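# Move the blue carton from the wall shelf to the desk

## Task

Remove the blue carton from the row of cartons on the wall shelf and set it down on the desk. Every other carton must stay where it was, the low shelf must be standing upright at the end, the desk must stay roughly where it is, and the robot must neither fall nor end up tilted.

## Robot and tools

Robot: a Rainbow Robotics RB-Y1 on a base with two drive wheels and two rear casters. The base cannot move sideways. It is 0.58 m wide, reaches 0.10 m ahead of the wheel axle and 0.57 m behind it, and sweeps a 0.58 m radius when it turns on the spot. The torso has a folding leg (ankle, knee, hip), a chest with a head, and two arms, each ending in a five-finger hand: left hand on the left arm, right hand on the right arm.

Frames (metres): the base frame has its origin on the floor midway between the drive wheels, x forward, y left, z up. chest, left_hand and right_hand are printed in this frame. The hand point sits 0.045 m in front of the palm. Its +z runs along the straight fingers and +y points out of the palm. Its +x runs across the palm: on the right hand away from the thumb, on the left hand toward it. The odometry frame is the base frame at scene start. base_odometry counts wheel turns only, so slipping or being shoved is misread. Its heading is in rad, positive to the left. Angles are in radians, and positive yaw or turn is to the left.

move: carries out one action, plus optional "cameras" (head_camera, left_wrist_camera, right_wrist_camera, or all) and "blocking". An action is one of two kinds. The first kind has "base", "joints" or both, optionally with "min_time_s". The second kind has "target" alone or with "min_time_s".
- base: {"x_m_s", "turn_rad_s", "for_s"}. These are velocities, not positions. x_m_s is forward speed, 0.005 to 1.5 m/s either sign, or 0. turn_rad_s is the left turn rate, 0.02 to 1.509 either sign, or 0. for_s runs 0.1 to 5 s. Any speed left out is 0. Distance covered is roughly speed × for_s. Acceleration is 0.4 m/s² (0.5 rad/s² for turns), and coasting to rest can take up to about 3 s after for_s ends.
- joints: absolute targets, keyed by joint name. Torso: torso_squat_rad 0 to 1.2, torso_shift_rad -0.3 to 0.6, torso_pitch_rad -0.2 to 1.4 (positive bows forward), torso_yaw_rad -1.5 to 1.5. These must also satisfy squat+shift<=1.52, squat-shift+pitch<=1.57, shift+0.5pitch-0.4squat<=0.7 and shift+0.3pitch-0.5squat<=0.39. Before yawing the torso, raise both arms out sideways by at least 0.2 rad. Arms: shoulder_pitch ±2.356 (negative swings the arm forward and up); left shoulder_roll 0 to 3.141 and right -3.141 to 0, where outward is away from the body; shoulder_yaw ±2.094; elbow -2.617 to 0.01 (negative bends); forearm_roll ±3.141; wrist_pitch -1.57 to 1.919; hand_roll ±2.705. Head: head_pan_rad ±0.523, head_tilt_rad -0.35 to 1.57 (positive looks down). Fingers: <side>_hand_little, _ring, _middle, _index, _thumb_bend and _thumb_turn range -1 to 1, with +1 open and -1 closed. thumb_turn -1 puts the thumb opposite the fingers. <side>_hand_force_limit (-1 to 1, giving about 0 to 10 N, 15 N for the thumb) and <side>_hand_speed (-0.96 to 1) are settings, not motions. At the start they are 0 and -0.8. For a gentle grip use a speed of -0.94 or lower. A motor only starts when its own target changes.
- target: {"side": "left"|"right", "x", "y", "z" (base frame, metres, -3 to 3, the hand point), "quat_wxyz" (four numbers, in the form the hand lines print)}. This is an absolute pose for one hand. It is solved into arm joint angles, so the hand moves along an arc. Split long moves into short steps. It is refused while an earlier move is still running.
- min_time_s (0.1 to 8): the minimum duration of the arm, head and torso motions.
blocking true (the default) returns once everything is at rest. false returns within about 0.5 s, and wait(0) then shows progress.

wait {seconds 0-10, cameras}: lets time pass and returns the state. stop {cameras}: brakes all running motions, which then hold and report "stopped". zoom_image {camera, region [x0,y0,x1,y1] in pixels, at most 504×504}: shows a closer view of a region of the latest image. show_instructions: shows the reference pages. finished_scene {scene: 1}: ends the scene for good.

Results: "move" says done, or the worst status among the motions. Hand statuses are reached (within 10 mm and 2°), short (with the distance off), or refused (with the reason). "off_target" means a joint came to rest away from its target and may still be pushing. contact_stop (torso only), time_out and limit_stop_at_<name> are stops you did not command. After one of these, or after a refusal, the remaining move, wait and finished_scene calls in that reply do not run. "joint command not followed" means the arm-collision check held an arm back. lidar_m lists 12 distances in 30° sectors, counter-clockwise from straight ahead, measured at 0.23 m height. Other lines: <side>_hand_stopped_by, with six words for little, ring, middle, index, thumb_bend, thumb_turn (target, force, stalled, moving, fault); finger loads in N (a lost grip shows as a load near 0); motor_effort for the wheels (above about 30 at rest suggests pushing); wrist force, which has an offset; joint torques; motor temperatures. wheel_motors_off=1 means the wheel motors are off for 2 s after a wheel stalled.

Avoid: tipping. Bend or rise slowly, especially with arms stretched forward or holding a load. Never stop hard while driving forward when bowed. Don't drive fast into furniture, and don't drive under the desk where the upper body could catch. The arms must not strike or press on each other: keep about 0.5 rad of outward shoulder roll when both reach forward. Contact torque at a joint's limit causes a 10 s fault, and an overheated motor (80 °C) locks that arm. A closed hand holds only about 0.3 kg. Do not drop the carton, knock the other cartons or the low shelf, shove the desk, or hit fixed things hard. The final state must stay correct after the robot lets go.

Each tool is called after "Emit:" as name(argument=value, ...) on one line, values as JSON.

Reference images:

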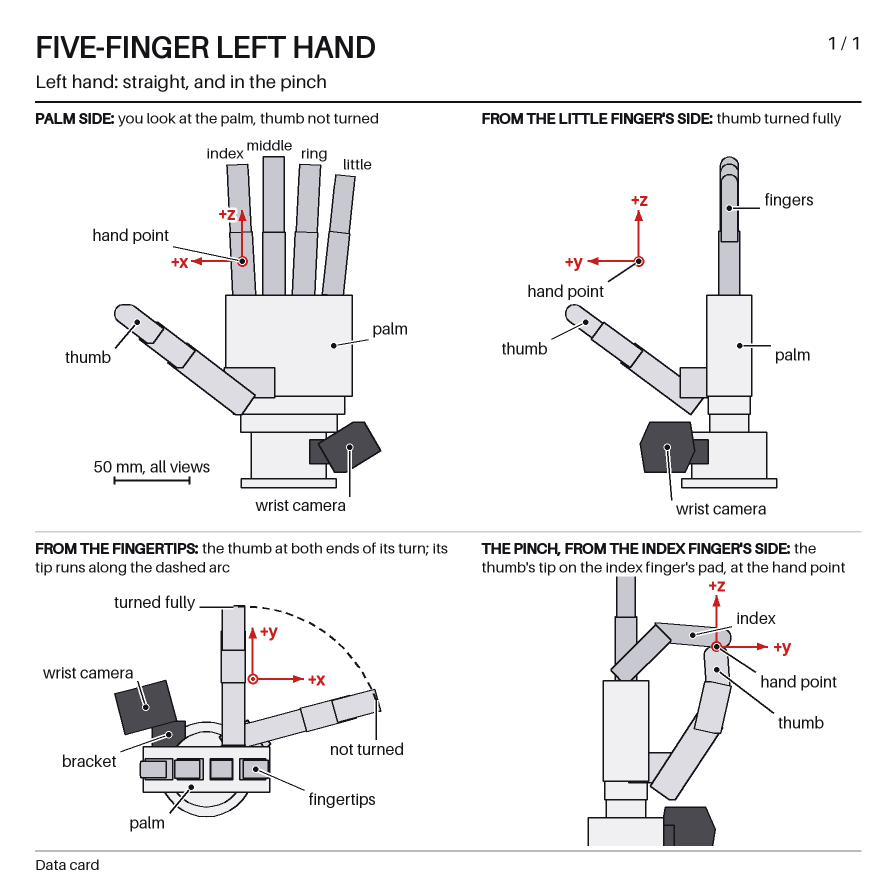

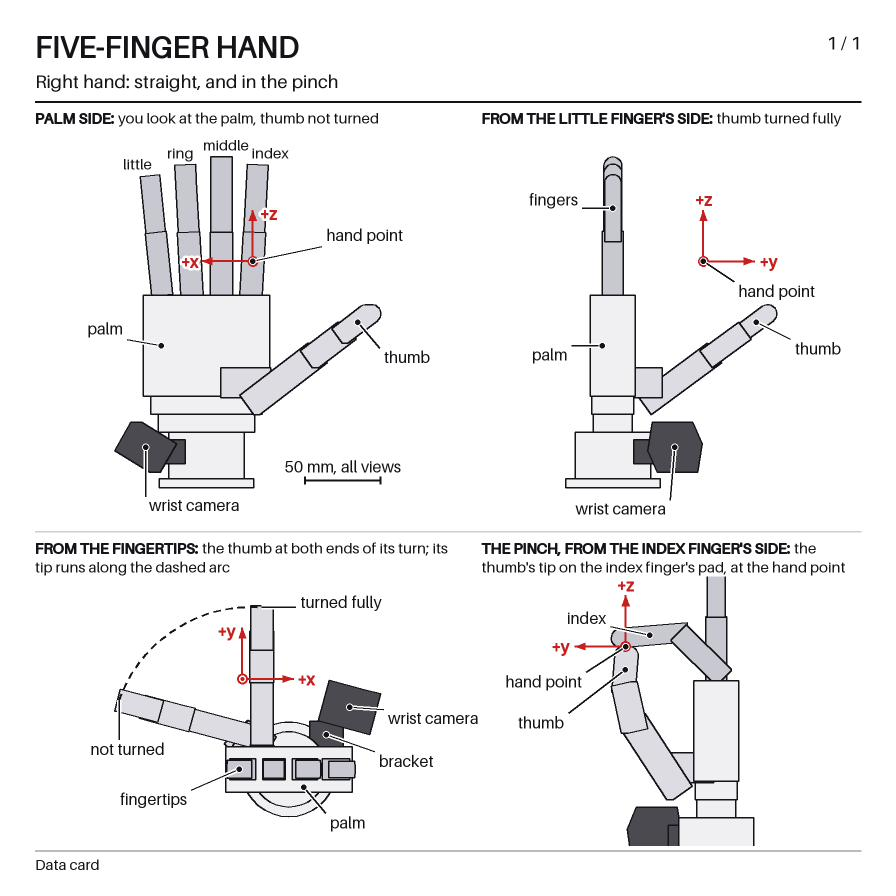

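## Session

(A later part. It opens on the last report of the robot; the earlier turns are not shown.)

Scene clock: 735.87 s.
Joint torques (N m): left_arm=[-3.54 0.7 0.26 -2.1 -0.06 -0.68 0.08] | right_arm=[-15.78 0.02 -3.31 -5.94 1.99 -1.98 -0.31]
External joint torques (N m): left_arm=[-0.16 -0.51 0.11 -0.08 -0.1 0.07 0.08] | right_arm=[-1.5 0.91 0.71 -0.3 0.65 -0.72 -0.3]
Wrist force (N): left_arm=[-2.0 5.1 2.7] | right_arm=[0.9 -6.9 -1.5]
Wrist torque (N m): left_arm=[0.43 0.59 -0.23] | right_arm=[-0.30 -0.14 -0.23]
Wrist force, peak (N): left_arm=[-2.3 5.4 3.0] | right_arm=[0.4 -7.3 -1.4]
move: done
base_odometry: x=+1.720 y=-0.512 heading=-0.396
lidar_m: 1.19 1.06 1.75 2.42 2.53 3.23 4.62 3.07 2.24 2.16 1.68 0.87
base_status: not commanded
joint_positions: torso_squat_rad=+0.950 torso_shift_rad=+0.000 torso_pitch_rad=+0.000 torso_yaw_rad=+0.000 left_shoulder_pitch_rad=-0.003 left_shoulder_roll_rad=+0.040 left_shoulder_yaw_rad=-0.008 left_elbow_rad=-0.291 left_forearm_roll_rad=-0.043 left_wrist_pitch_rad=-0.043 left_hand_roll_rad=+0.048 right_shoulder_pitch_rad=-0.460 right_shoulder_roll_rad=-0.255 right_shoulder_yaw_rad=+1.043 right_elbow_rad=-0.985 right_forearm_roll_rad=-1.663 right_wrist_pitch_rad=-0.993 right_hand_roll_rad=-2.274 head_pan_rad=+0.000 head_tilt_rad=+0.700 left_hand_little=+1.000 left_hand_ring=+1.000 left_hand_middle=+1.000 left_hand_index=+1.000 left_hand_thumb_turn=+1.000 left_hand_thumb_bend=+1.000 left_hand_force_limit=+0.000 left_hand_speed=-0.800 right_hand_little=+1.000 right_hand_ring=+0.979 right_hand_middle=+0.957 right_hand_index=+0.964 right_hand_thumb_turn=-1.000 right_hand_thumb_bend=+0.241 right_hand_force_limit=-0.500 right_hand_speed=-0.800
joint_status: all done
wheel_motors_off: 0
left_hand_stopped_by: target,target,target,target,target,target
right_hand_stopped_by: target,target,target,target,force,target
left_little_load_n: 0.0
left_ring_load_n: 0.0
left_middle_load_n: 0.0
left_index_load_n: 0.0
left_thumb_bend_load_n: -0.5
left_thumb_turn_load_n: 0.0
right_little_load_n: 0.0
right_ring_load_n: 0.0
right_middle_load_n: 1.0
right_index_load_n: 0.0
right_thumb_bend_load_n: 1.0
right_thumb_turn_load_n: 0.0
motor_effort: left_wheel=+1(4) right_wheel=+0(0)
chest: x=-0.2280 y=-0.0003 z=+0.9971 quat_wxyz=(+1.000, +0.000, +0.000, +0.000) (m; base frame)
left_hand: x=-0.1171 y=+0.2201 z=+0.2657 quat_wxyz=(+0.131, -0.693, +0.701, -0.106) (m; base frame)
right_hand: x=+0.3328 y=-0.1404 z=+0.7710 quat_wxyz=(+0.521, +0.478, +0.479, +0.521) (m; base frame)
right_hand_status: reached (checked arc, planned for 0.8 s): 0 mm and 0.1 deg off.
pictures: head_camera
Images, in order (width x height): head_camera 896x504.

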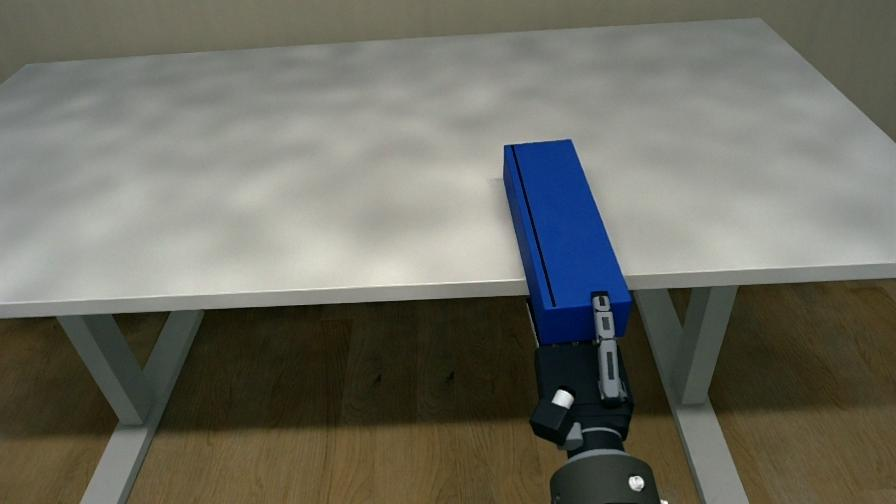

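Emit:
move(target={"side": "right", "x": 0.332, "y": -0.14, "z": 0.766, "quat_wxyz": [0.5213, 0.4778, 0.4778, 0.5213]}, min_time_s=0.8)

Emit:
move(target={"side": "right", "x": 0.331, "y": -0.14, "z": 0.761, "quat_wxyz": [0.5213, 0.4778, 0.4778, 0.5213]}, min_time_s=0.8, cameras=["head_camera"])

Emit:
zoom_image(camera="head_camera", region=[400, 100, 750, 370])

Scene clock: 740.27 s.
Joint torques (N m): left_arm=[-3.64 0.54 0.13 -2.02 0.04 -0.73 -0.03] | right_arm=[-15.38 0.11 -2.55 -5.37 1.91 -1.63 -0.35]
External joint torques (N m): left_arm=[-0.27 -0.66 -0.02 0 0.01 0.02 -0.03] | right_arm=[-1.1 0.93 1.32 0.12 0.59 -0.33 -0.34]
Wrist force (N): left_arm=[-2.1 5.2 2.5] | right_arm=[0.6 -6.1 -1.5]
Wrist torque (N m): left_arm=[0.45 0.58 -0.24] | right_arm=[-0.37 -0.13 -0.26]
Wrist force, peak (N): left_arm=[-2.3 5.5 2.8] | right_arm=[0.7 -7.3 -1.5]
move: done
base_odometry: x=+1.720 y=-0.512 heading=-0.396
lidar_m: 1.19 1.06 1.75 2.43 2.54 3.23 4.62 3.06 2.24 2.15 1.69 0.86
base_status: not commanded
joint_positions: torso_squat_rad=+0.950 torso_shift_rad=+0.000 torso_pitch_rad=+0.000 torso_yaw_rad=+0.000 left_shoulder_pitch_rad=-0.003 left_shoulder_roll_rad=+0.040 left_shoulder_yaw_rad=-0.008 left_elbow_rad=-0.291 left_forearm_roll_rad=-0.043 left_wrist_pitch_rad=-0.043 left_hand_roll_rad=+0.048 right_shoulder_pitch_rad=-0.464 right_shoulder_roll_rad=-0.242 right_shoulder_yaw_rad=+1.051 right_elbow_rad=-0.948 right_forearm_roll_rad=-1.650 right_wrist_pitch_rad=-1.000 right_hand_roll_rad=-2.303 head_pan_rad=+0.000 head_tilt_rad=+0.700 left_hand_little=+1.000 left_hand_ring=+1.000 left_hand_middle=+1.000 left_hand_index=+1.000 left_hand_thumb_turn=+1.000 left_hand_thumb_bend=+1.000 left_hand_force_limit=+0.000 left_hand_speed=-0.800 right_hand_little=+1.000 right_hand_ring=+0.979 right_hand_middle=+0.957 right_hand_index=+0.964 right_hand_thumb_turn=-1.000 right_hand_thumb_bend=+0.241 right_hand_force_limit=-0.500 right_hand_speed=-0.800
joint_status: all done
wheel_motors_off: 0
left_hand_stopped_by: target,target,target,target,target,target
right_hand_stopped_by: target,target,target,target,force,target
left_little_load_n: 0.0
left_ring_load_n: 0.0
left_middle_load_n: 0.0
left_index_load_n: 0.0
left_thumb_bend_load_n: 0.0
left_thumb_turn_load_n: 0.0
right_little_load_n: 0.5
right_ring_load_n: -0.5
right_middle_load_n: 0.0
right_index_load_n: 0.0
right_thumb_bend_load_n: 1.5
right_thumb_turn_load_n: 0.5
motor_effort: left_wheel=+1(5) right_wheel=+0(0)
chest: x=-0.2280 y=-0.0003 z=+0.9971 quat_wxyz=(+1.000, +0.000, +0.000, +0.000) (m; base frame)
left_hand: x=-0.1171 y=+0.2201 z=+0.2657 quat_wxyz=(+0.131, -0.693, +0.701, -0.106) (m; base frame)
right_hand: x=+0.3319 y=-0.1404 z=+0.7660 quat_wxyz=(+0.521, +0.478, +0.478, +0.521) (m; base frame)
right_hand_status: reached (checked arc, planned for 0.8 s): 0 mm and 0.1 deg off.
pictures: none

Scene clock: 741.40 s.
Joint torques (N m): left_arm=[-4.21 1.11 -0.17 -2.02 -0.14 -0.73 -0.13] | right_arm=[-15.15 -0.53 -2.1 -5.5 1.71 -1.66 -0.02]
External joint torques (N m): left_arm=[-0.83 -0.1 -0.31 0 -0.17 0.03 -0.13] | right_arm=[-0.89 0.2 1.62 -0.16 0.43 -0.32 -0.01]
Wrist force (N): left_arm=[-2.3 5.2 2.6] | right_arm=[0.6 -6.3 -1.5]
Wrist torque (N m): left_arm=[0.45 0.63 -0.26] | right_arm=[-0.40 -0.15 -0.24]
Wrist force, peak (N): left_arm=[-2.1 5.5 2.8] | right_arm=[0.5 -6.5 -1.5]
move: done
base_odometry: x=+1.720 y=-0.512 heading=-0.396
lidar_m: 1.20 1.04 1.74 2.43 2.54 3.24 4.62 3.04 2.23 2.14 1.69 0.86
base_status: not commanded
joint_positions: torso_squat_rad=+0.950 torso_shift_rad=+0.000 torso_pitch_rad=+0.000 torso_yaw_rad=+0.000 left_shoulder_pitch_rad=-0.003 left_shoulder_roll_rad=+0.040 left_shoulder_yaw_rad=-0.008 left_elbow_rad=-0.291 left_forearm_roll_rad=-0.043 left_wrist_pitch_rad=-0.043 left_hand_roll_rad=+0.048 right_shoulder_pitch_rad=-0.468 right_shoulder_roll_rad=-0.228 right_shoulder_yaw_rad=+1.059 right_elbow_rad=-0.912 right_forearm_roll_rad=-1.638 right_wrist_pitch_rad=-1.007 right_hand_roll_rad=-2.332 head_pan_rad=+0.000 head_tilt_rad=+0.700 left_hand_little=+1.000 left_hand_ring=+1.000 left_hand_middle=+1.000 left_hand_index=+1.000 left_hand_thumb_turn=+1.000 left_hand_thumb_bend=+1.000 left_hand_force_limit=+0.000 left_hand_speed=-0.800 right_hand_little=+1.000 right_hand_ring=+0.979 right_hand_middle=+0.957 right_hand_index=+0.964 right_hand_thumb_turn=-1.000 right_hand_thumb_bend=+0.241 right_hand_force_limit=-0.500 right_hand_speed=-0.800
joint_status: all done
wheel_motors_off: 0
left_hand_stopped_by: target,target,target,target,target,target
right_hand_stopped_by: target,target,target,target,force,target
left_little_load_n: 0.0
left_ring_load_n: 0.0
left_middle_load_n: 0.0
left_index_load_n: 0.0
left_thumb_bend_load_n: 0.0
left_thumb_turn_load_n: 0.0
right_little_load_n: 0.0
right_ring_load_n: 0.0
right_middle_load_n: 0.0
right_index_load_n: 0.0
right_thumb_bend_load_n: 1.5
right_thumb_turn_load_n: 0.5
motor_effort: left_wheel=+1(3) right_wheel=+0(0)
chest: x=-0.2280 y=-0.0003 z=+0.9971 quat_wxyz=(+1.000, +0.000, +0.000, +0.000) (m; base frame)
left_hand: x=-0.1171 y=+0.2201 z=+0.2657 quat_wxyz=(+0.131, -0.693, +0.701, -0.106) (m; base frame)
right_hand: x=+0.3309 y=-0.1404 z=+0.7610 quat_wxyz=(+0.521, +0.478, +0.478, +0.521) (m; base frame)
right_hand_status: reached (checked arc, planned for 0.8 s): 0 mm and 0.1 deg off.
pictures: head_camera
Images, in order (width x height): head_camera 896x504.

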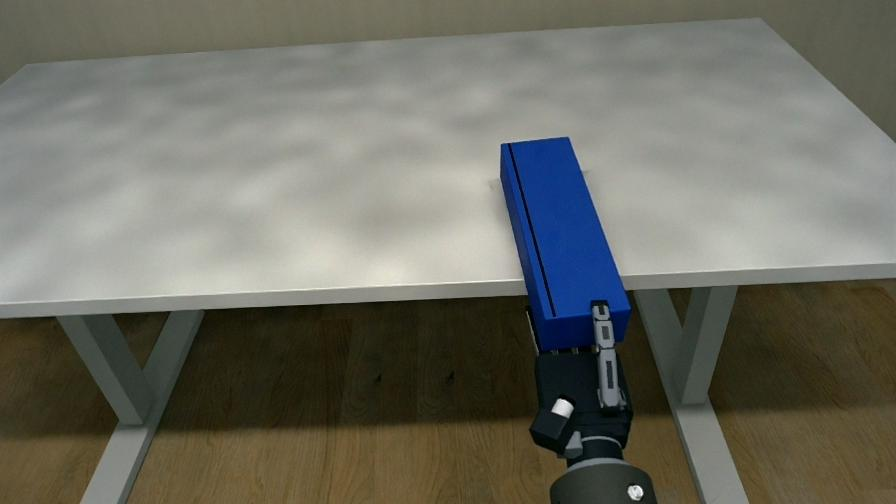

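Scaled by 1.440 from the camera's 896x504 image, which has a finer 1280x720 frame.

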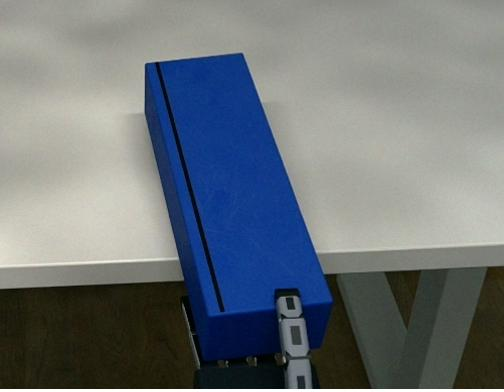

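Emit:
move(target={"side": "right", "x": 0.332, "y": -0.14, "z": 0.767, "quat_wxyz": [0.5213, 0.4778, 0.4778, 0.5213]}, min_time_s=0.8)

Emit:
move(joints={"right_hand_speed": -0.6, "right_hand_thumb_bend": 1.0}, cameras=["head_camera", "right_wrist_camera"])

Emit:
zoom_image(camera="head_camera", region=[400, 100, 750, 370])

Scene clock: 747.67 s.
Joint torques (N m): left_arm=[-3.88 1.12 0.05 -2.09 -0.11 -0.75 -0.06] | right_arm=[-12.83 -3.85 -6.27 -6.46 1.09 -1.47 -0.11]
External joint torques (N m): left_arm=[-0.51 -0.09 -0.09 -0.07 -0.14 0 -0.06] | right_arm=[1.47 -3.06 -2.4 -0.97 -0.22 -0.17 -0.1]
Wrist force (N): left_arm=[-2.3 5.3 2.7] | right_arm=[0.8 -7.1 -1.6]
Wrist torque (N m): left_arm=[0.44 0.61 -0.25] | right_arm=[-0.32 -0.12 -0.15]
Wrist force, peak (N): left_arm=[-2.4 5.5 2.7] | right_arm=[0.8 -7.1 -1.6]
move: done
base_odometry: x=+1.720 y=-0.512 heading=-0.396
lidar_m: 1.20 1.06 1.75 2.44 2.54 3.24 4.62 3.06 2.24 2.14 1.69 0.86
base_status: not commanded
joint_positions: torso_squat_rad=+0.950 torso_shift_rad=+0.000 torso_pitch_rad=+0.000 torso_yaw_rad=+0.000 left_shoulder_pitch_rad=-0.003 left_shoulder_roll_rad=+0.040 left_shoulder_yaw_rad=-0.008 left_elbow_rad=-0.291 left_forearm_roll_rad=-0.043 left_wrist_pitch_rad=-0.043 left_hand_roll_rad=+0.048 right_shoulder_pitch_rad=-0.466 right_shoulder_roll_rad=-0.240 right_shoulder_yaw_rad=+1.052 right_elbow_rad=-0.946 right_forearm_roll_rad=-1.648 right_wrist_pitch_rad=-1.002 right_hand_roll_rad=-2.305 head_pan_rad=+0.000 head_tilt_rad=+0.700 left_hand_little=+1.000 left_hand_ring=+1.000 left_hand_middle=+1.000 left_hand_index=+1.000 left_hand_thumb_turn=+1.000 left_hand_thumb_bend=+1.000 left_hand_force_limit=+0.000 left_hand_speed=-0.800 right_hand_little=+1.000 right_hand_ring=+0.979 right_hand_middle=+0.957 right_hand_index=+0.964 right_hand_thumb_turn=-1.000 right_hand_thumb_bend=+0.241 right_hand_force_limit=-0.500 right_hand_speed=-0.800
joint_status: all done
wheel_motors_off: 0
left_hand_stopped_by: target,target,target,target,target,target
right_hand_stopped_by: target,target,target,target,force,target
left_little_load_n: 0.0
left_ring_load_n: 0.0
left_middle_load_n: 0.0
left_index_load_n: 0.0
left_thumb_bend_load_n: -0.5
left_thumb_turn_load_n: 0.0
right_little_load_n: 0.0
right_ring_load_n: 0.0
right_middle_load_n: 1.0
right_index_load_n: 0.0
right_thumb_bend_load_n: 0.5
right_thumb_turn_load_n: -0.5
motor_effort: left_wheel=-2(3) right_wheel=+0(0)
chest: x=-0.2280 y=-0.0003 z=+0.9971 quat_wxyz=(+1.000, +0.000, +0.000, +0.000) (m; base frame)
left_hand: x=-0.1171 y=+0.2201 z=+0.2657 quat_wxyz=(+0.131, -0.693, +0.701, -0.106) (m; base frame)
right_hand: x=+0.3319 y=-0.1396 z=+0.7669 quat_wxyz=(+0.521, +0.477, +0.478, +0.522) (m; base frame)
right_hand_status: reached (checked arc, planned for 0.8 s): 0 mm and 0.1 deg off.
pictures: none

Scene clock: 749.47 s.
Joint torques (N m): left_arm=[-3.89 0.91 -0.06 -2.12 0 -0.81 -0.13] | right_arm=[-12.51 -3.96 -5.75 -6.35 1.26 -1.57 0.17]
External joint torques (N m): left_arm=[-0.52 -0.3 -0.21 -0.1 -0.04 -0.05 -0.13] | right_arm=[1.78 -3.17 -1.88 -0.86 -0.05 -0.27 0.18]
Wrist force (N): left_arm=[-2.1 5.2 2.6] | right_arm=[0.7 -6.7 -1.4]
Wrist torque (N m): left_arm=[0.43 0.60 -0.25] | right_arm=[-0.40 -0.11 -0.15]
Wrist force, peak (N): left_arm=[-2.2 5.4 2.9] | right_arm=[0.9 -7.0 -1.4]
move: done
base_odometry: x=+1.720 y=-0.512 heading=-0.396
lidar_m: 1.19 1.04 1.75 2.43 2.55 3.24 4.62 3.06 2.24 2.14 1.69 0.86
base_status: not commanded
joint_positions: torso_squat_rad=+0.950 torso_shift_rad=+0.000 torso_pitch_rad=+0.000 torso_yaw_rad=+0.000 left_shoulder_pitch_rad=-0.003 left_shoulder_roll_rad=+0.040 left_shoulder_yaw_rad=-0.008 left_elbow_rad=-0.291 left_forearm_roll_rad=-0.043 left_wrist_pitch_rad=-0.043 left_hand_roll_rad=+0.048 right_shoulder_pitch_rad=-0.466 right_shoulder_roll_rad=-0.240 right_shoulder_yaw_rad=+1.052 right_elbow_rad=-0.946 right_forearm_roll_rad=-1.648 right_wrist_pitch_rad=-1.002 right_hand_roll_rad=-2.305 head_pan_rad=+0.000 head_tilt_rad=+0.700 left_hand_little=+1.000 left_hand_ring=+1.000 left_hand_middle=+1.000 left_hand_index=+1.000 left_hand_thumb_turn=+1.000 left_hand_thumb_bend=+1.000 left_hand_force_limit=+0.000 left_hand_speed=-0.800 right_hand_little=+1.000 right_hand_ring=+0.979 right_hand_middle=+0.957 right_hand_index=+0.964 right_hand_thumb_turn=-1.000 right_hand_thumb_bend=+1.000 right_hand_force_limit=-0.500 right_hand_speed=-0.600
joint_status: all done
wheel_motors_off: 0
left_hand_stopped_by: target,target,target,target,target,target
right_hand_stopped_by: target,target,target,target,target,target
left_little_load_n: 0.0
left_ring_load_n: 0.0
left_middle_load_n: 0.0
left_index_load_n: 0.0
left_thumb_bend_load_n: 0.0
left_thumb_turn_load_n: 0.0
right_little_load_n: 0.0
right_ring_load_n: 0.0
right_middle_load_n: 0.0
right_index_load_n: 0.0
right_thumb_bend_load_n: 0.0
right_thumb_turn_load_n: 0.0
motor_effort: left_wheel=+3(4) right_wheel=+0(0)
chest: x=-0.2280 y=-0.0003 z=+0.9971 quat_wxyz=(+1.000, +0.000, +0.000, +0.000) (m; base frame)
left_hand: x=-0.1171 y=+0.2201 z=+0.2657 quat_wxyz=(+0.131, -0.693, +0.701, -0.106) (m; base frame)
right_hand: x=+0.3319 y=-0.1396 z=+0.7669 quat_wxyz=(+0.521, +0.477, +0.478, +0.522) (m; base frame)
pictures: head_camera, right_wrist_camera
Images, in order (width x height): head_camera 896x504, right_wrist_camera 504x504.

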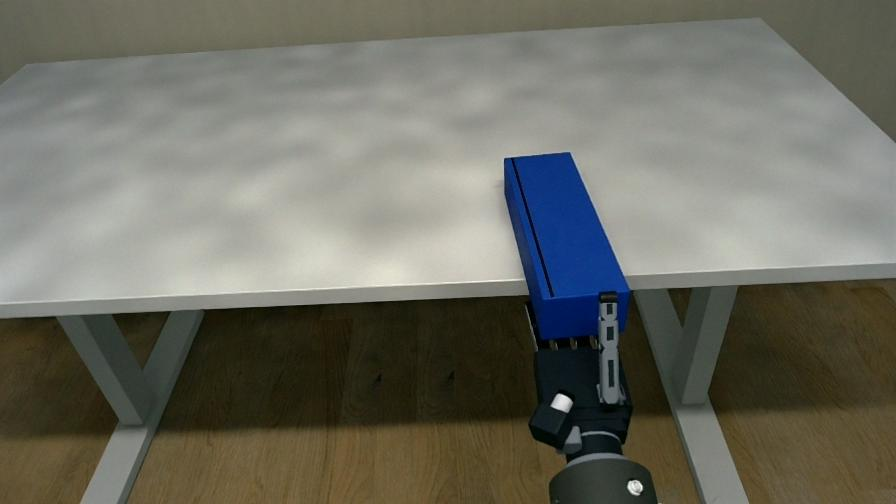

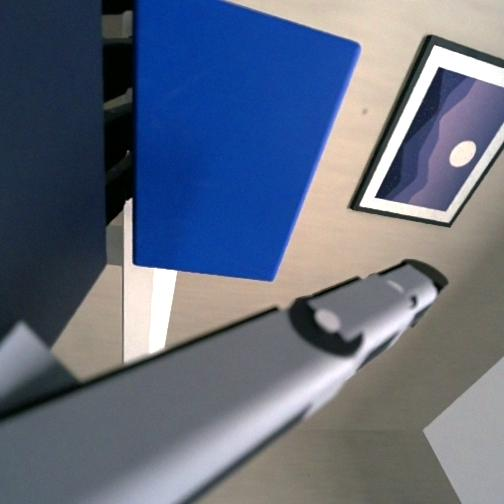

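Scaled by 1.440 from the camera's 896x504 image, which has a finer 1280x720 frame.

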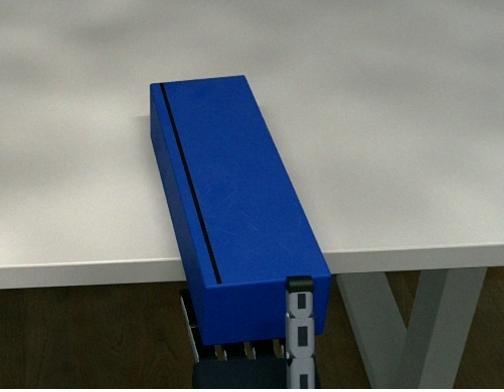

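Emit:
move(target={"side": "right", "x": 0.328, "y": -0.14, "z": 0.76, "quat_wxyz": [0.5213, 0.4778, 0.4778, 0.5213]}, min_time_s=1.0, cameras=["head_camera"])

Emit:
zoom_image(camera="head_camera", region=[400, 100, 750, 370])

Scene clock: 753.30 s.
Joint torques (N m): left_arm=[-3.79 1.04 0.12 -2.1 0.14 -0.77 -0.01] | right_arm=[-12.51 -0.65 -2.31 -5.22 1.88 -2.03 -0.25]
External joint torques (N m): left_arm=[-0.42 -0.17 -0.03 -0.08 0.1 -0.02 -0.01] | right_arm=[1.62 0.04 1.4 0.15 0.6 -0.69 -0.24]
Wrist force (N): left_arm=[-2.2 5.3 2.6] | right_arm=[0.6 -6.7 -1.6]
Wrist torque (N m): left_arm=[0.45 0.61 -0.24] | right_arm=[-0.39 -0.11 -0.24]
Wrist force, peak (N): left_arm=[-2.2 5.5 2.7] | right_arm=[0.9 -6.8 -1.6]
move: done
base_odometry: x=+1.720 y=-0.512 heading=-0.396
lidar_m: 1.19 1.06 1.75 2.44 2.54 3.23 4.61 3.07 2.23 2.15 1.69 0.87
base_status: not commanded
joint_positions: torso_squat_rad=+0.950 torso_shift_rad=+0.000 torso_pitch_rad=+0.000 torso_yaw_rad=+0.000 left_shoulder_pitch_rad=-0.003 left_shoulder_roll_rad=+0.040 left_shoulder_yaw_rad=-0.008 left_elbow_rad=-0.291 left_forearm_roll_rad=-0.043 left_wrist_pitch_rad=-0.043 left_hand_roll_rad=+0.048 right_shoulder_pitch_rad=-0.461 right_shoulder_roll_rad=-0.230 right_shoulder_yaw_rad=+1.062 right_elbow_rad=-0.920 right_forearm_roll_rad=-1.635 right_wrist_pitch_rad=-1.012 right_hand_roll_rad=-2.329 head_pan_rad=+0.000 head_tilt_rad=+0.700 left_hand_little=+1.000 left_hand_ring=+1.000 left_hand_middle=+1.000 left_hand_index=+1.000 left_hand_thumb_turn=+1.000 left_hand_thumb_bend=+1.000 left_hand_force_limit=+0.000 left_hand_speed=-0.800 right_hand_little=+1.000 right_hand_ring=+0.979 right_hand_middle=+0.957 right_hand_index=+0.964 right_hand_thumb_turn=-1.000 right_hand_thumb_bend=+1.000 right_hand_force_limit=-0.500 right_hand_speed=-0.600
joint_status: all done
wheel_motors_off: 0
left_hand_stopped_by: target,target,target,target,target,target
right_hand_stopped_by: target,target,target,target,target,target
left_little_load_n: 0.0
left_ring_load_n: 0.0
left_middle_load_n: 0.0
left_index_load_n: 0.0
left_thumb_bend_load_n: 0.0
left_thumb_turn_load_n: 0.0
right_little_load_n: 0.0
right_ring_load_n: 0.0
right_middle_load_n: 0.5
right_index_load_n: 0.0
right_thumb_bend_load_n: 0.0
right_thumb_turn_load_n: 0.0
motor_effort: left_wheel=+1(5) right_wheel=+0(0)
chest: x=-0.2280 y=-0.0003 z=+0.9971 quat_wxyz=(+1.000, +0.000, +0.000, +0.000) (m; base frame)
left_hand: x=-0.1171 y=+0.2201 z=+0.2657 quat_wxyz=(+0.131, -0.693, +0.701, -0.106) (m; base frame)
right_hand: x=+0.3281 y=-0.1403 z=+0.7603 quat_wxyz=(+0.521, +0.478, +0.478, +0.521) (m; base frame)
right_hand_status: reached (checked arc, planned for 1.0 s): 0 mm and 0.0 deg off.
pictures: head_camera
Images, in order (width x height): head_camera 896x504.

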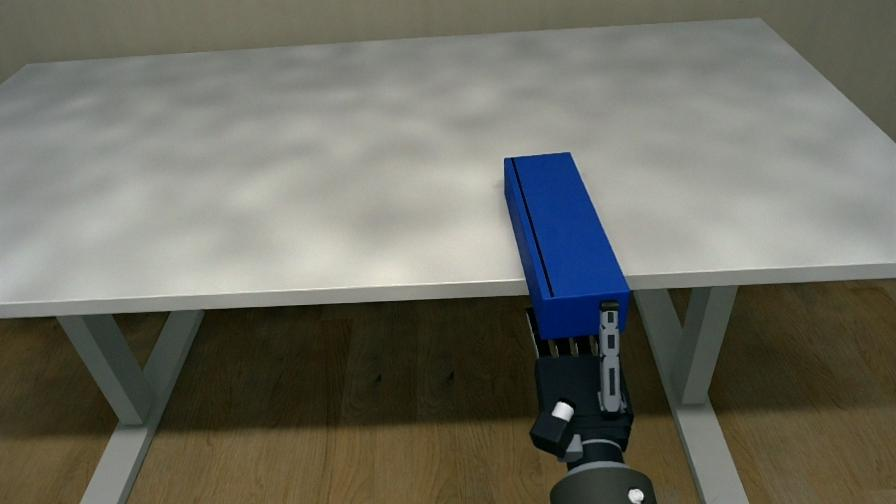

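Scaled by 1.440 from the camera's 896x504 image, which has a finer 1280x720 frame.

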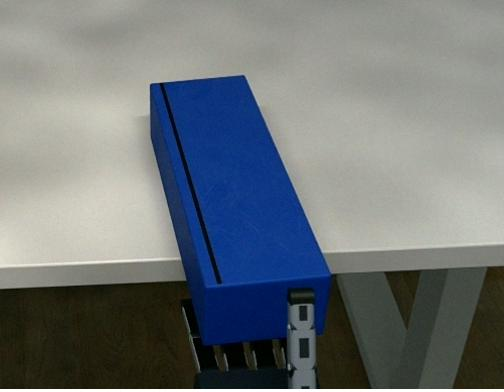

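Emit:
move(target={"side": "right", "x": 0.24, "y": -0.14, "z": 0.76, "quat_wxyz": [0.5213, 0.4778, 0.4778, 0.5213]}, min_time_s=1.5)

Emit:
move(target={"side": "right", "x": 0.24, "y": -0.141, "z": 0.802, "quat_wxyz": [0.5213, 0.4778, 0.4778, 0.5213]}, min_time_s=1.0, cameras=["head_camera"])

Emit:
zoom_image(camera="head_camera", region=[400, 130, 750, 430])

Scene clock: 763.80 s.
Joint torques (N m): left_arm=[-3.66 0.64 -0.08 -2.15 0.16 -0.77 -0.04] | right_arm=[-12.34 -0.33 -2.4 -5.4 1.81 -2.03 -0.35]
External joint torques (N m): left_arm=[-0.28 -0.57 -0.22 -0.13 0.13 -0.01 -0.04] | right_arm=[1.78 0.36 1.32 -0.04 0.52 -0.7 -0.34]
Wrist force (N): left_arm=[-2.2 5.3 2.9] | right_arm=[0.7 -6.6 -1.6]
Wrist torque (N m): left_arm=[0.43 0.60 -0.24] | right_arm=[-0.38 -0.11 -0.23]
Wrist force, peak (N): left_arm=[-2.2 5.5 2.9] | right_arm=[0.8 -6.8 -1.6]
move: refused
base_odometry: x=+1.720 y=-0.512 heading=-0.396
lidar_m: 1.19 1.04 1.73 2.43 2.53 3.22 4.63 3.05 2.23 2.14 1.68 0.86
base_status: not commanded
joint_positions: torso_squat_rad=+0.950 torso_shift_rad=+0.000 torso_pitch_rad=+0.000 torso_yaw_rad=+0.000 left_shoulder_pitch_rad=-0.003 left_shoulder_roll_rad=+0.040 left_shoulder_yaw_rad=-0.008 left_elbow_rad=-0.291 left_forearm_roll_rad=-0.043 left_wrist_pitch_rad=-0.043 left_hand_roll_rad=+0.048 right_shoulder_pitch_rad=-0.461 right_shoulder_roll_rad=-0.230 right_shoulder_yaw_rad=+1.062 right_elbow_rad=-0.920 right_forearm_roll_rad=-1.635 right_wrist_pitch_rad=-1.012 right_hand_roll_rad=-2.329 head_pan_rad=+0.000 head_tilt_rad=+0.700 left_hand_little=+1.000 left_hand_ring=+1.000 left_hand_middle=+1.000 left_hand_index=+1.000 left_hand_thumb_turn=+1.000 left_hand_thumb_bend=+1.000 left_hand_force_limit=+0.000 left_hand_speed=-0.800 right_hand_little=+1.000 right_hand_ring=+0.979 right_hand_middle=+0.957 right_hand_index=+0.964 right_hand_thumb_turn=-1.000 right_hand_thumb_bend=+1.000 right_hand_force_limit=-0.500 right_hand_speed=-0.600
joint_status: not commanded
wheel_motors_off: 0
left_hand_stopped_by: target,target,target,target,target,target
right_hand_stopped_by: target,target,target,target,target,target
left_little_load_n: 0.0
left_ring_load_n: 0.0
left_middle_load_n: 0.0
left_index_load_n: 0.0
left_thumb_bend_load_n: 0.0
left_thumb_turn_load_n: -0.5
right_little_load_n: -0.5
right_ring_load_n: 0.0
right_middle_load_n: 0.0
right_index_load_n: 0.0
right_thumb_bend_load_n: 0.0
right_thumb_turn_load_n: 0.0
motor_effort: left_wheel=+2(3) right_wheel=+0(0)
chest: x=-0.2280 y=-0.0003 z=+0.9971 quat_wxyz=(+1.000, +0.000, +0.000, +0.000) (m; base frame)
left_hand: x=-0.1171 y=+0.2201 z=+0.2657 quat_wxyz=(+0.131, -0.693, +0.701, -0.106) (m; base frame)
right_hand: x=+0.3281 y=-0.1403 z=+0.7603 quat_wxyz=(+0.521, +0.478, +0.478, +0.521) (m; base frame)
right_hand_status: refused: the posture found for that pose stands 12 mm from the leg (limit 20 mm). Nothing moved. The solve starts from where the arm stands: from another posture it may find a clear one.
pictures: none

not run: a stop that you did not command came earlier in this reply.

Scaled by 1.440 from the camera's 896x504 image, which has a finer 1280x720 frame.
This view is cut from an older image: the scene may have changed since it was taken.

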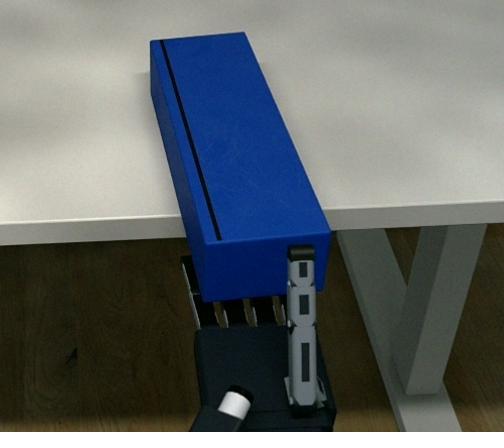

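Emit:
move(target={"side": "right", "x": 0.326, "y": -0.14, "z": 0.752, "quat_wxyz": [0.5213, 0.4778, 0.4778, 0.5213]}, min_time_s=0.6)

Emit:
move(base={"x_m_s": -0.1, "for_s": 1.0})

Emit:
move(target={"side": "right", "x": 0.33, "y": -0.141, "z": 0.803, "quat_wxyz": [0.5213, 0.4778, 0.4778, 0.5213]}, min_time_s=1.0, cameras=["head_camera"])

Emit:
zoom_image(camera="head_camera", region=[400, 100, 750, 400])

Scene clock: 769.97 s.
Joint torques (N m): left_arm=[-4 0.69 0.16 -2.04 -0.08 -0.7 0.12] | right_arm=[-14.35 0.05 -2.57 -5.32 1.67 -1.8 -0.25]
External joint torques (N m): left_arm=[-0.63 -0.51 0.01 -0.01 -0.11 0.05 0.12] | right_arm=[-0.29 0.6 0.92 -0.17 0.41 -0.41 -0.24]
Wrist force (N): left_arm=[-2.2 5.2 2.5] | right_arm=[0.7 -6.9 -1.3]
Wrist torque (N m): left_arm=[0.44 0.60 -0.25] | right_arm=[-0.44 -0.11 -0.23]
Wrist force, peak (N): left_arm=[-2.4 5.5 2.6] | right_arm=[0.8 -7.0 -1.5]
move: done
base_odometry: x=+1.720 y=-0.512 heading=-0.396
lidar_m: 1.19 1.04 1.72 2.43 2.53 3.23 4.62 3.07 2.23 2.14 1.69 0.85
base_status: not commanded
joint_positions: torso_squat_rad=+0.950 torso_shift_rad=+0.000 torso_pitch_rad=+0.000 torso_yaw_rad=+0.000 left_shoulder_pitch_rad=-0.003 left_shoulder_roll_rad=+0.040 left_shoulder_yaw_rad=-0.008 left_elbow_rad=-0.291 left_forearm_roll_rad=-0.043 left_wrist_pitch_rad=-0.043 left_hand_roll_rad=+0.048 right_shoulder_pitch_rad=-0.464 right_shoulder_roll_rad=-0.211 right_shoulder_yaw_rad=+1.074 right_elbow_rad=-0.867 right_forearm_roll_rad=-1.618 right_wrist_pitch_rad=-1.022 right_hand_roll_rad=-2.369 head_pan_rad=+0.000 head_tilt_rad=+0.700 left_hand_little=+1.000 left_hand_ring=+1.000 left_hand_middle=+1.000 left_hand_index=+1.000 left_hand_thumb_turn=+1.000 left_hand_thumb_bend=+1.000 left_hand_force_limit=+0.000 left_hand_speed=-0.800 right_hand_little=+1.000 right_hand_ring=+0.979 right_hand_middle=+0.957 right_hand_index=+0.964 right_hand_thumb_turn=-1.000 right_hand_thumb_bend=+1.000 right_hand_force_limit=-0.500 right_hand_speed=-0.600
joint_status: all done
wheel_motors_off: 0
left_hand_stopped_by: target,target,target,target,target,target
right_hand_stopped_by: target,target,target,target,target,target
left_little_load_n: 0.0
left_ring_load_n: 0.0
left_middle_load_n: 0.0
left_index_load_n: 0.0
left_thumb_bend_load_n: 0.0
left_thumb_turn_load_n: 0.0
right_little_load_n: 0.0
right_ring_load_n: 0.5
right_middle_load_n: 0.0
right_index_load_n: 0.5
right_thumb_bend_load_n: 0.0
right_thumb_turn_load_n: 0.0
motor_effort: left_wheel=+3(4) right_wheel=+0(0)
chest: x=-0.2280 y=-0.0003 z=+0.9971 quat_wxyz=(+1.000, +0.000, +0.000, +0.000) (m; base frame)
left_hand: x=-0.1171 y=+0.2201 z=+0.2657 quat_wxyz=(+0.131, -0.693, +0.701, -0.106) (m; base frame)
right_hand: x=+0.3258 y=-0.1403 z=+0.7522 quat_wxyz=(+0.521, +0.478, +0.479, +0.521) (m; base frame)
right_hand_status: reached (checked arc, planned for 0.6 s): 0 mm and 0.2 deg off.
pictures: none

Scene clock: 772.00 s.
Joint torques (N m): left_arm=[-3.9 0.72 0.22 -2.08 -0.08 -0.8 -0.06] | right_arm=[-13.92 -0.76 -2.48 -5.45 1.59 -2.04 -0.12]
External joint torques (N m): left_arm=[-0.53 -0.49 0.07 -0.06 -0.11 -0.05 -0.06] | right_arm=[0.14 -0.21 1.01 -0.3 0.34 -0.65 -0.12]
Wrist force (N): left_arm=[-2.3 5.2 2.8] | right_arm=[0.8 -6.6 -1.5]
Wrist torque (N m): left_arm=[0.43 0.62 -0.24] | right_arm=[-0.38 -0.12 -0.21]
Wrist force, peak (N): left_arm=[-2.2 5.6 2.6] | right_arm=[0.8 -6.9 -1.2]
move: done
base_odometry: x=+1.628 y=-0.473 heading=-0.397
lidar_m: 1.29 1.13 1.88 2.44 2.55 3.14 4.52 3.05 2.23 2.15 1.83 0.94
base_status: done (sent for 1 of 1 s)
joint_positions: torso_squat_rad=+0.950 torso_shift_rad=+0.000 torso_pitch_rad=+0.000 torso_yaw_rad=+0.000 left_shoulder_pitch_rad=-0.003 left_shoulder_roll_rad=+0.040 left_shoulder_yaw_rad=-0.008 left_elbow_rad=-0.291 left_forearm_roll_rad=-0.043 left_wrist_pitch_rad=-0.043 left_hand_roll_rad=+0.048 right_shoulder_pitch_rad=-0.465 right_shoulder_roll_rad=-0.211 right_shoulder_yaw_rad=+1.074 right_elbow_rad=-0.867 right_forearm_roll_rad=-1.618 right_wrist_pitch_rad=-1.022 right_hand_roll_rad=-2.369 head_pan_rad=+0.000 head_tilt_rad=+0.700 left_hand_little=+1.000 left_hand_ring=+1.000 left_hand_middle=+1.000 left_hand_index=+1.000 left_hand_thumb_turn=+1.000 left_hand_thumb_bend=+1.000 left_hand_force_limit=+0.000 left_hand_speed=-0.800 right_hand_little=+1.000 right_hand_ring=+0.979 right_hand_middle=+0.957 right_hand_index=+0.964 right_hand_thumb_turn=-1.000 right_hand_thumb_bend=+1.000 right_hand_force_limit=-0.500 right_hand_speed=-0.600
joint_status: not commanded
wheel_motors_off: 0
left_hand_stopped_by: target,target,target,target,target,target
right_hand_stopped_by: target,target,target,target,target,target
left_little_load_n: 0.0
left_ring_load_n: 0.0
left_middle_load_n: 0.0
left_index_load_n: 0.0
left_thumb_bend_load_n: 0.0
left_thumb_turn_load_n: 0.0
right_little_load_n: 0.0
right_ring_load_n: 0.0
right_middle_load_n: 0.0
right_index_load_n: 0.0
right_thumb_bend_load_n: 0.0
right_thumb_turn_load_n: 0.0
motor_effort: left_wheel=-12(21) right_wheel=+7(19)
chest: x=-0.2280 y=-0.0003 z=+0.9971 quat_wxyz=(+1.000, +0.000, +0.000, +0.000) (m; base frame)
left_hand: x=-0.1171 y=+0.2201 z=+0.2657 quat_wxyz=(+0.131, -0.693, +0.701, -0.106) (m; base frame)
right_hand: x=+0.3259 y=-0.1403 z=+0.7523 quat_wxyz=(+0.521, +0.478, +0.479, +0.521) (m; base frame)
pictures: none

Scene clock: 773.33 s.
Joint torques (N m): left_arm=[-4.27 0.73 -0.33 -2.43 -0.07 -0.84 -0.13] | right_arm=[-13.11 -3.53 -6.41 -7.5 1.36 -1.3 -0.16]
External joint torques (N m): left_arm=[-0.9 -0.48 -0.48 -0.41 -0.11 -0.09 -0.13] | right_arm=[0.85 -2.27 -1.65 -1.06 -0.11 -0.32 -0.15]
Wrist force (N): left_arm=[-2.2 5.4 2.7] | right_arm=[0.8 -6.6 -1.3]
Wrist torque (N m): left_arm=[0.47 0.61 -0.25] | right_arm=[-0.38 -0.12 -0.14]
Wrist force, peak (N): left_arm=[-2.3 5.3 2.9] | right_arm=[0.7 -7.0 -1.6]
move: done
base_odometry: x=+1.628 y=-0.473 heading=-0.397
lidar_m: 1.30 1.13 1.88 2.43 2.54 3.16 4.51 3.06 2.23 2.14 1.82 0.95
base_status: not commanded
joint_positions: torso_squat_rad=+0.950 torso_shift_rad=+0.000 torso_pitch_rad=+0.000 torso_yaw_rad=+0.000 left_shoulder_pitch_rad=-0.003 left_shoulder_roll_rad=+0.040 left_shoulder_yaw_rad=-0.008 left_elbow_rad=-0.291 left_forearm_roll_rad=-0.043 left_wrist_pitch_rad=-0.043 left_hand_roll_rad=+0.048 right_shoulder_pitch_rad=-0.420 right_shoulder_roll_rad=-0.330 right_shoulder_yaw_rad=+0.999 right_elbow_rad=-1.212 right_forearm_roll_rad=-1.741 right_wrist_pitch_rad=-0.970 right_hand_roll_rad=-2.101 head_pan_rad=+0.000 head_tilt_rad=+0.700 left_hand_little=+1.000 left_hand_ring=+1.000 left_hand_middle=+1.000 left_hand_index=+1.000 left_hand_thumb_turn=+1.000 left_hand_thumb_bend=+1.000 left_hand_force_limit=+0.000 left_hand_speed=-0.800 right_hand_little=+1.000 right_hand_ring=+0.979 right_hand_middle=+0.957 right_hand_index=+0.964 right_hand_thumb_turn=-1.000 right_hand_thumb_bend=+1.000 right_hand_force_limit=-0.500 right_hand_speed=-0.600
joint_status: all done
wheel_motors_off: 0
left_hand_stopped_by: target,target,target,target,target,target
right_hand_stopped_by: target,target,target,target,target,target
left_little_load_n: 0.0
left_ring_load_n: 0.0
left_middle_load_n: 0.0
left_index_load_n: 0.0
left_thumb_bend_load_n: 0.0
left_thumb_turn_load_n: 0.0
right_little_load_n: 0.0
right_ring_load_n: 0.0
right_middle_load_n: 0.0
right_index_load_n: 0.0
right_thumb_bend_load_n: 0.0
right_thumb_turn_load_n: 0.0
motor_effort: left_wheel=-12(15) right_wheel=+7(8)
chest: x=-0.2280 y=-0.0003 z=+0.9971 quat_wxyz=(+1.000, +0.000, +0.000, +0.000) (m; base frame)
left_hand: x=-0.1171 y=+0.2201 z=+0.2657 quat_wxyz=(+0.131, -0.693, +0.701, -0.106) (m; base frame)
right_hand: x=+0.3299 y=-0.1407 z=+0.8029 quat_wxyz=(+0.521, +0.477, +0.478, +0.522) (m; base frame)
right_hand_status: reached (checked arc, planned for 1.0 s): 0 mm and 0.1 deg off.
pictures: head_camera
Images, in order (width x height): head_camera 896x504.

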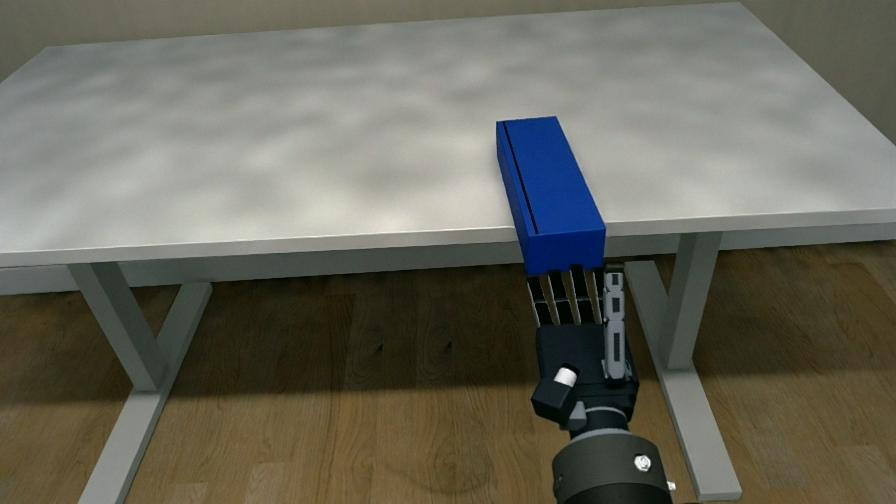

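Scaled by 1.440 from the camera's 896x504 image, which has a finer 1280x720 frame.

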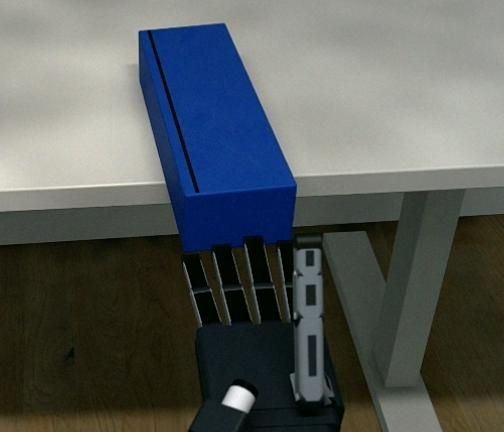

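Emit:
move(base={"x_m_s": 0.05, "for_s": 1.6}, cameras=["head_camera"])

Emit:
zoom_image(camera="head_camera", region=[400, 100, 750, 400])

Scene clock: 782.40 s.
Joint torques (N m): left_arm=[-4.16 0.7 0.22 -2.09 -0.1 -0.79 -0.08] | right_arm=[-13.11 -3.43 -6.81 -7.11 1.68 -1.35 -0.02]
External joint torques (N m): left_arm=[-0.79 -0.51 0.07 -0.07 -0.13 -0.04 -0.08] | right_arm=[0.86 -2.16 -2.04 -0.67 0.21 -0.37 -0.01]
Wrist force (N): left_arm=[-2.3 5.1 2.6] | right_arm=[0.6 -6.5 -1.5]
Wrist torque (N m): left_arm=[0.43 0.61 -0.25] | right_arm=[-0.36 -0.09 -0.14]
Wrist force, peak (N): left_arm=[-2.3 5.6 2.7] | right_arm=[0.8 -7.0 -1.5]
move: done
base_odometry: x=+1.702 y=-0.504 heading=-0.396
lidar_m: 1.22 1.08 1.78 2.43 2.52 3.22 4.59 3.06 2.23 2.14 1.71 0.88
base_status: done (sent for 1.6 of 1.6 s)
joint_positions: torso_squat_rad=+0.950 torso_shift_rad=+0.000 torso_pitch_rad=+0.000 torso_yaw_rad=+0.000 left_shoulder_pitch_rad=-0.003 left_shoulder_roll_rad=+0.040 left_shoulder_yaw_rad=-0.008 left_elbow_rad=-0.291 left_forearm_roll_rad=-0.043 left_wrist_pitch_rad=-0.043 left_hand_roll_rad=+0.048 right_shoulder_pitch_rad=-0.420 right_shoulder_roll_rad=-0.330 right_shoulder_yaw_rad=+0.999 right_elbow_rad=-1.212 right_forearm_roll_rad=-1.741 right_wrist_pitch_rad=-0.970 right_hand_roll_rad=-2.101 head_pan_rad=+0.000 head_tilt_rad=+0.700 left_hand_little=+1.000 left_hand_ring=+1.000 left_hand_middle=+1.000 left_hand_index=+1.000 left_hand_thumb_turn=+1.000 left_hand_thumb_bend=+1.000 left_hand_force_limit=+0.000 left_hand_speed=-0.800 right_hand_little=+1.000 right_hand_ring=+0.979 right_hand_middle=+0.957 right_hand_index=+0.964 right_hand_thumb_turn=-1.000 right_hand_thumb_bend=+1.000 right_hand_force_limit=-0.500 right_hand_speed=-0.600
joint_status: not commanded
wheel_motors_off: 0
left_hand_stopped_by: target,target,target,target,target,target
right_hand_stopped_by: target,target,target,target,target,target
left_little_load_n: 0.0
left_ring_load_n: 0.0
left_middle_load_n: 0.0
left_index_load_n: 0.0
left_thumb_bend_load_n: -0.5
left_thumb_turn_load_n: 0.0
right_little_load_n: 0.0
right_ring_load_n: 0.0
right_middle_load_n: 0.0
right_index_load_n: 0.5
right_thumb_bend_load_n: 0.0
right_thumb_turn_load_n: 0.0
motor_effort: left_wheel=+2(18) right_wheel=-5(21)
chest: x=-0.2280 y=-0.0003 z=+0.9971 quat_wxyz=(+1.000, +0.000, +0.000, +0.000) (m; base frame)
left_hand: x=-0.1171 y=+0.2201 z=+0.2658 quat_wxyz=(+0.131, -0.693, +0.701, -0.106) (m; base frame)
right_hand: x=+0.3299 y=-0.1407 z=+0.8028 quat_wxyz=(+0.521, +0.477, +0.478, +0.522) (m; base frame)
pictures: head_camera
Images, in order (width x height): head_camera 896x504.

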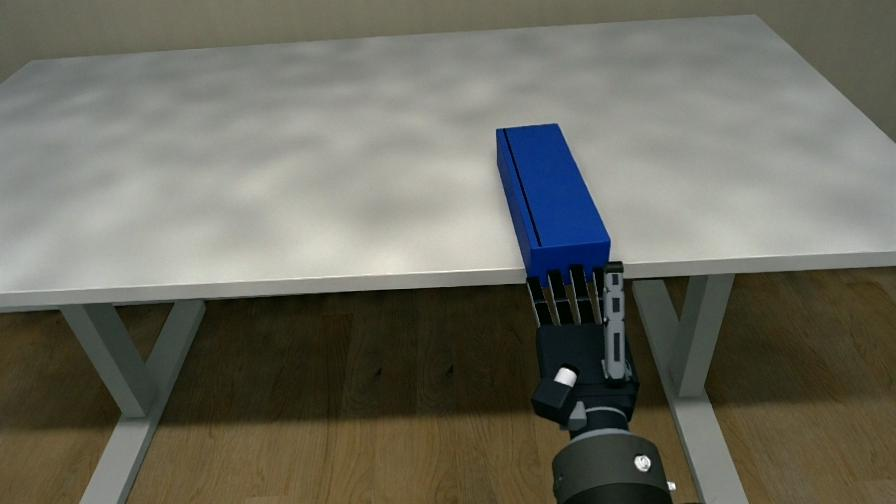

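Scaled by 1.440 from the camera's 896x504 image, which has a finer 1280x720 frame.

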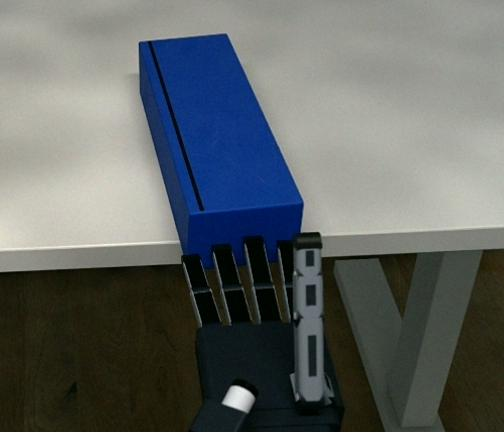

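Emit:
move(base={"x_m_s": 0.05, "for_s": 1.7}, cameras=["head_camera"])

Emit:
zoom_image(camera="head_camera", region=[400, 100, 750, 400])

Scene clock: 787.13 s.
Joint torques (N m): left_arm=[-3.57 0.64 0.14 -2.1 -0.07 -0.73 -0.07] | right_arm=[-13.28 -3.36 -5.89 -7.11 1.3 -1.06 -0.09]
External joint torques (N m): left_arm=[-0.2 -0.57 0 -0.08 -0.1 0.02 -0.07] | right_arm=[0.68 -2.1 -1.13 -0.67 -0.17 -0.08 -0.09]
Wrist force (N): left_arm=[-2.2 5.2 2.7] | right_arm=[0.6 -6.8 -1.5]
Wrist torque (N m): left_arm=[0.44 0.61 -0.24] | right_arm=[-0.41 -0.08 -0.16]
Wrist force, peak (N): left_arm=[-2.2 5.8 2.7] | right_arm=[0.9 -6.9 -1.8]
move: done
base_odometry: x=+1.780 y=-0.537 heading=-0.396
lidar_m: 1.13 1.01 1.01 2.43 2.54 3.28 4.68 3.06 2.23 2.15 1.60 0.80
base_status: done (sent for 1.7 of 1.7 s)
joint_positions: torso_squat_rad=+0.950 torso_shift_rad=+0.000 torso_pitch_rad=+0.000 torso_yaw_rad=+0.000 left_shoulder_pitch_rad=-0.003 left_shoulder_roll_rad=+0.040 left_shoulder_yaw_rad=-0.008 left_elbow_rad=-0.291 left_forearm_roll_rad=-0.043 left_wrist_pitch_rad=-0.043 left_hand_roll_rad=+0.048 right_shoulder_pitch_rad=-0.420 right_shoulder_roll_rad=-0.330 right_shoulder_yaw_rad=+0.999 right_elbow_rad=-1.212 right_forearm_roll_rad=-1.741 right_wrist_pitch_rad=-0.970 right_hand_roll_rad=-2.101 head_pan_rad=+0.000 head_tilt_rad=+0.700 left_hand_little=+1.000 left_hand_ring=+1.000 left_hand_middle=+1.000 left_hand_index=+1.000 left_hand_thumb_turn=+1.000 left_hand_thumb_bend=+1.000 left_hand_force_limit=+0.000 left_hand_speed=-0.800 right_hand_little=+1.000 right_hand_ring=+0.979 right_hand_middle=+0.957 right_hand_index=+0.964 right_hand_thumb_turn=-1.000 right_hand_thumb_bend=+1.000 right_hand_force_limit=-0.500 right_hand_speed=-0.600
joint_status: not commanded
wheel_motors_off: 0
left_hand_stopped_by: target,target,target,target,target,target
right_hand_stopped_by: target,target,target,target,target,target
left_little_load_n: 0.0
left_ring_load_n: 0.0
left_middle_load_n: 0.0
left_index_load_n: 0.0
left_thumb_bend_load_n: 0.0
left_thumb_turn_load_n: 0.0
right_little_load_n: 0.0
right_ring_load_n: 0.0
right_middle_load_n: 0.0
right_index_load_n: 0.5
right_thumb_bend_load_n: -0.5
right_thumb_turn_load_n: 0.0
motor_effort: left_wheel=+5(19) right_wheel=-5(14)
chest: x=-0.2280 y=-0.0003 z=+0.9971 quat_wxyz=(+1.000, +0.000, +0.000, +0.000) (m; base frame)
left_hand: x=-0.1171 y=+0.2201 z=+0.2658 quat_wxyz=(+0.131, -0.693, +0.701, -0.106) (m; base frame)
right_hand: x=+0.3299 y=-0.1407 z=+0.8028 quat_wxyz=(+0.521, +0.477, +0.478, +0.522) (m; base frame)
pictures: head_camera
Images, in order (width x height): head_camera 896x504.

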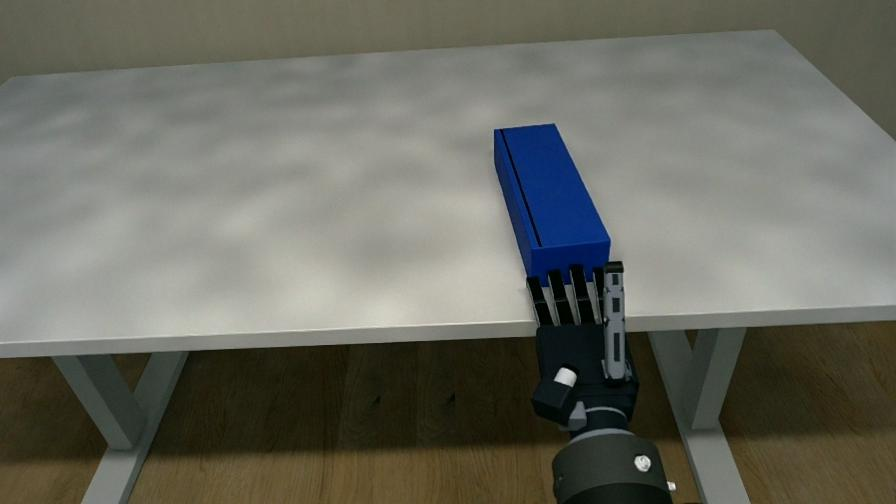

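Scaled by 1.440 from the camera's 896x504 image, which has a finer 1280x720 frame.

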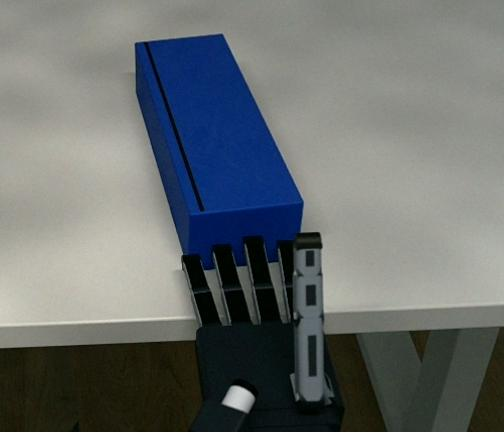

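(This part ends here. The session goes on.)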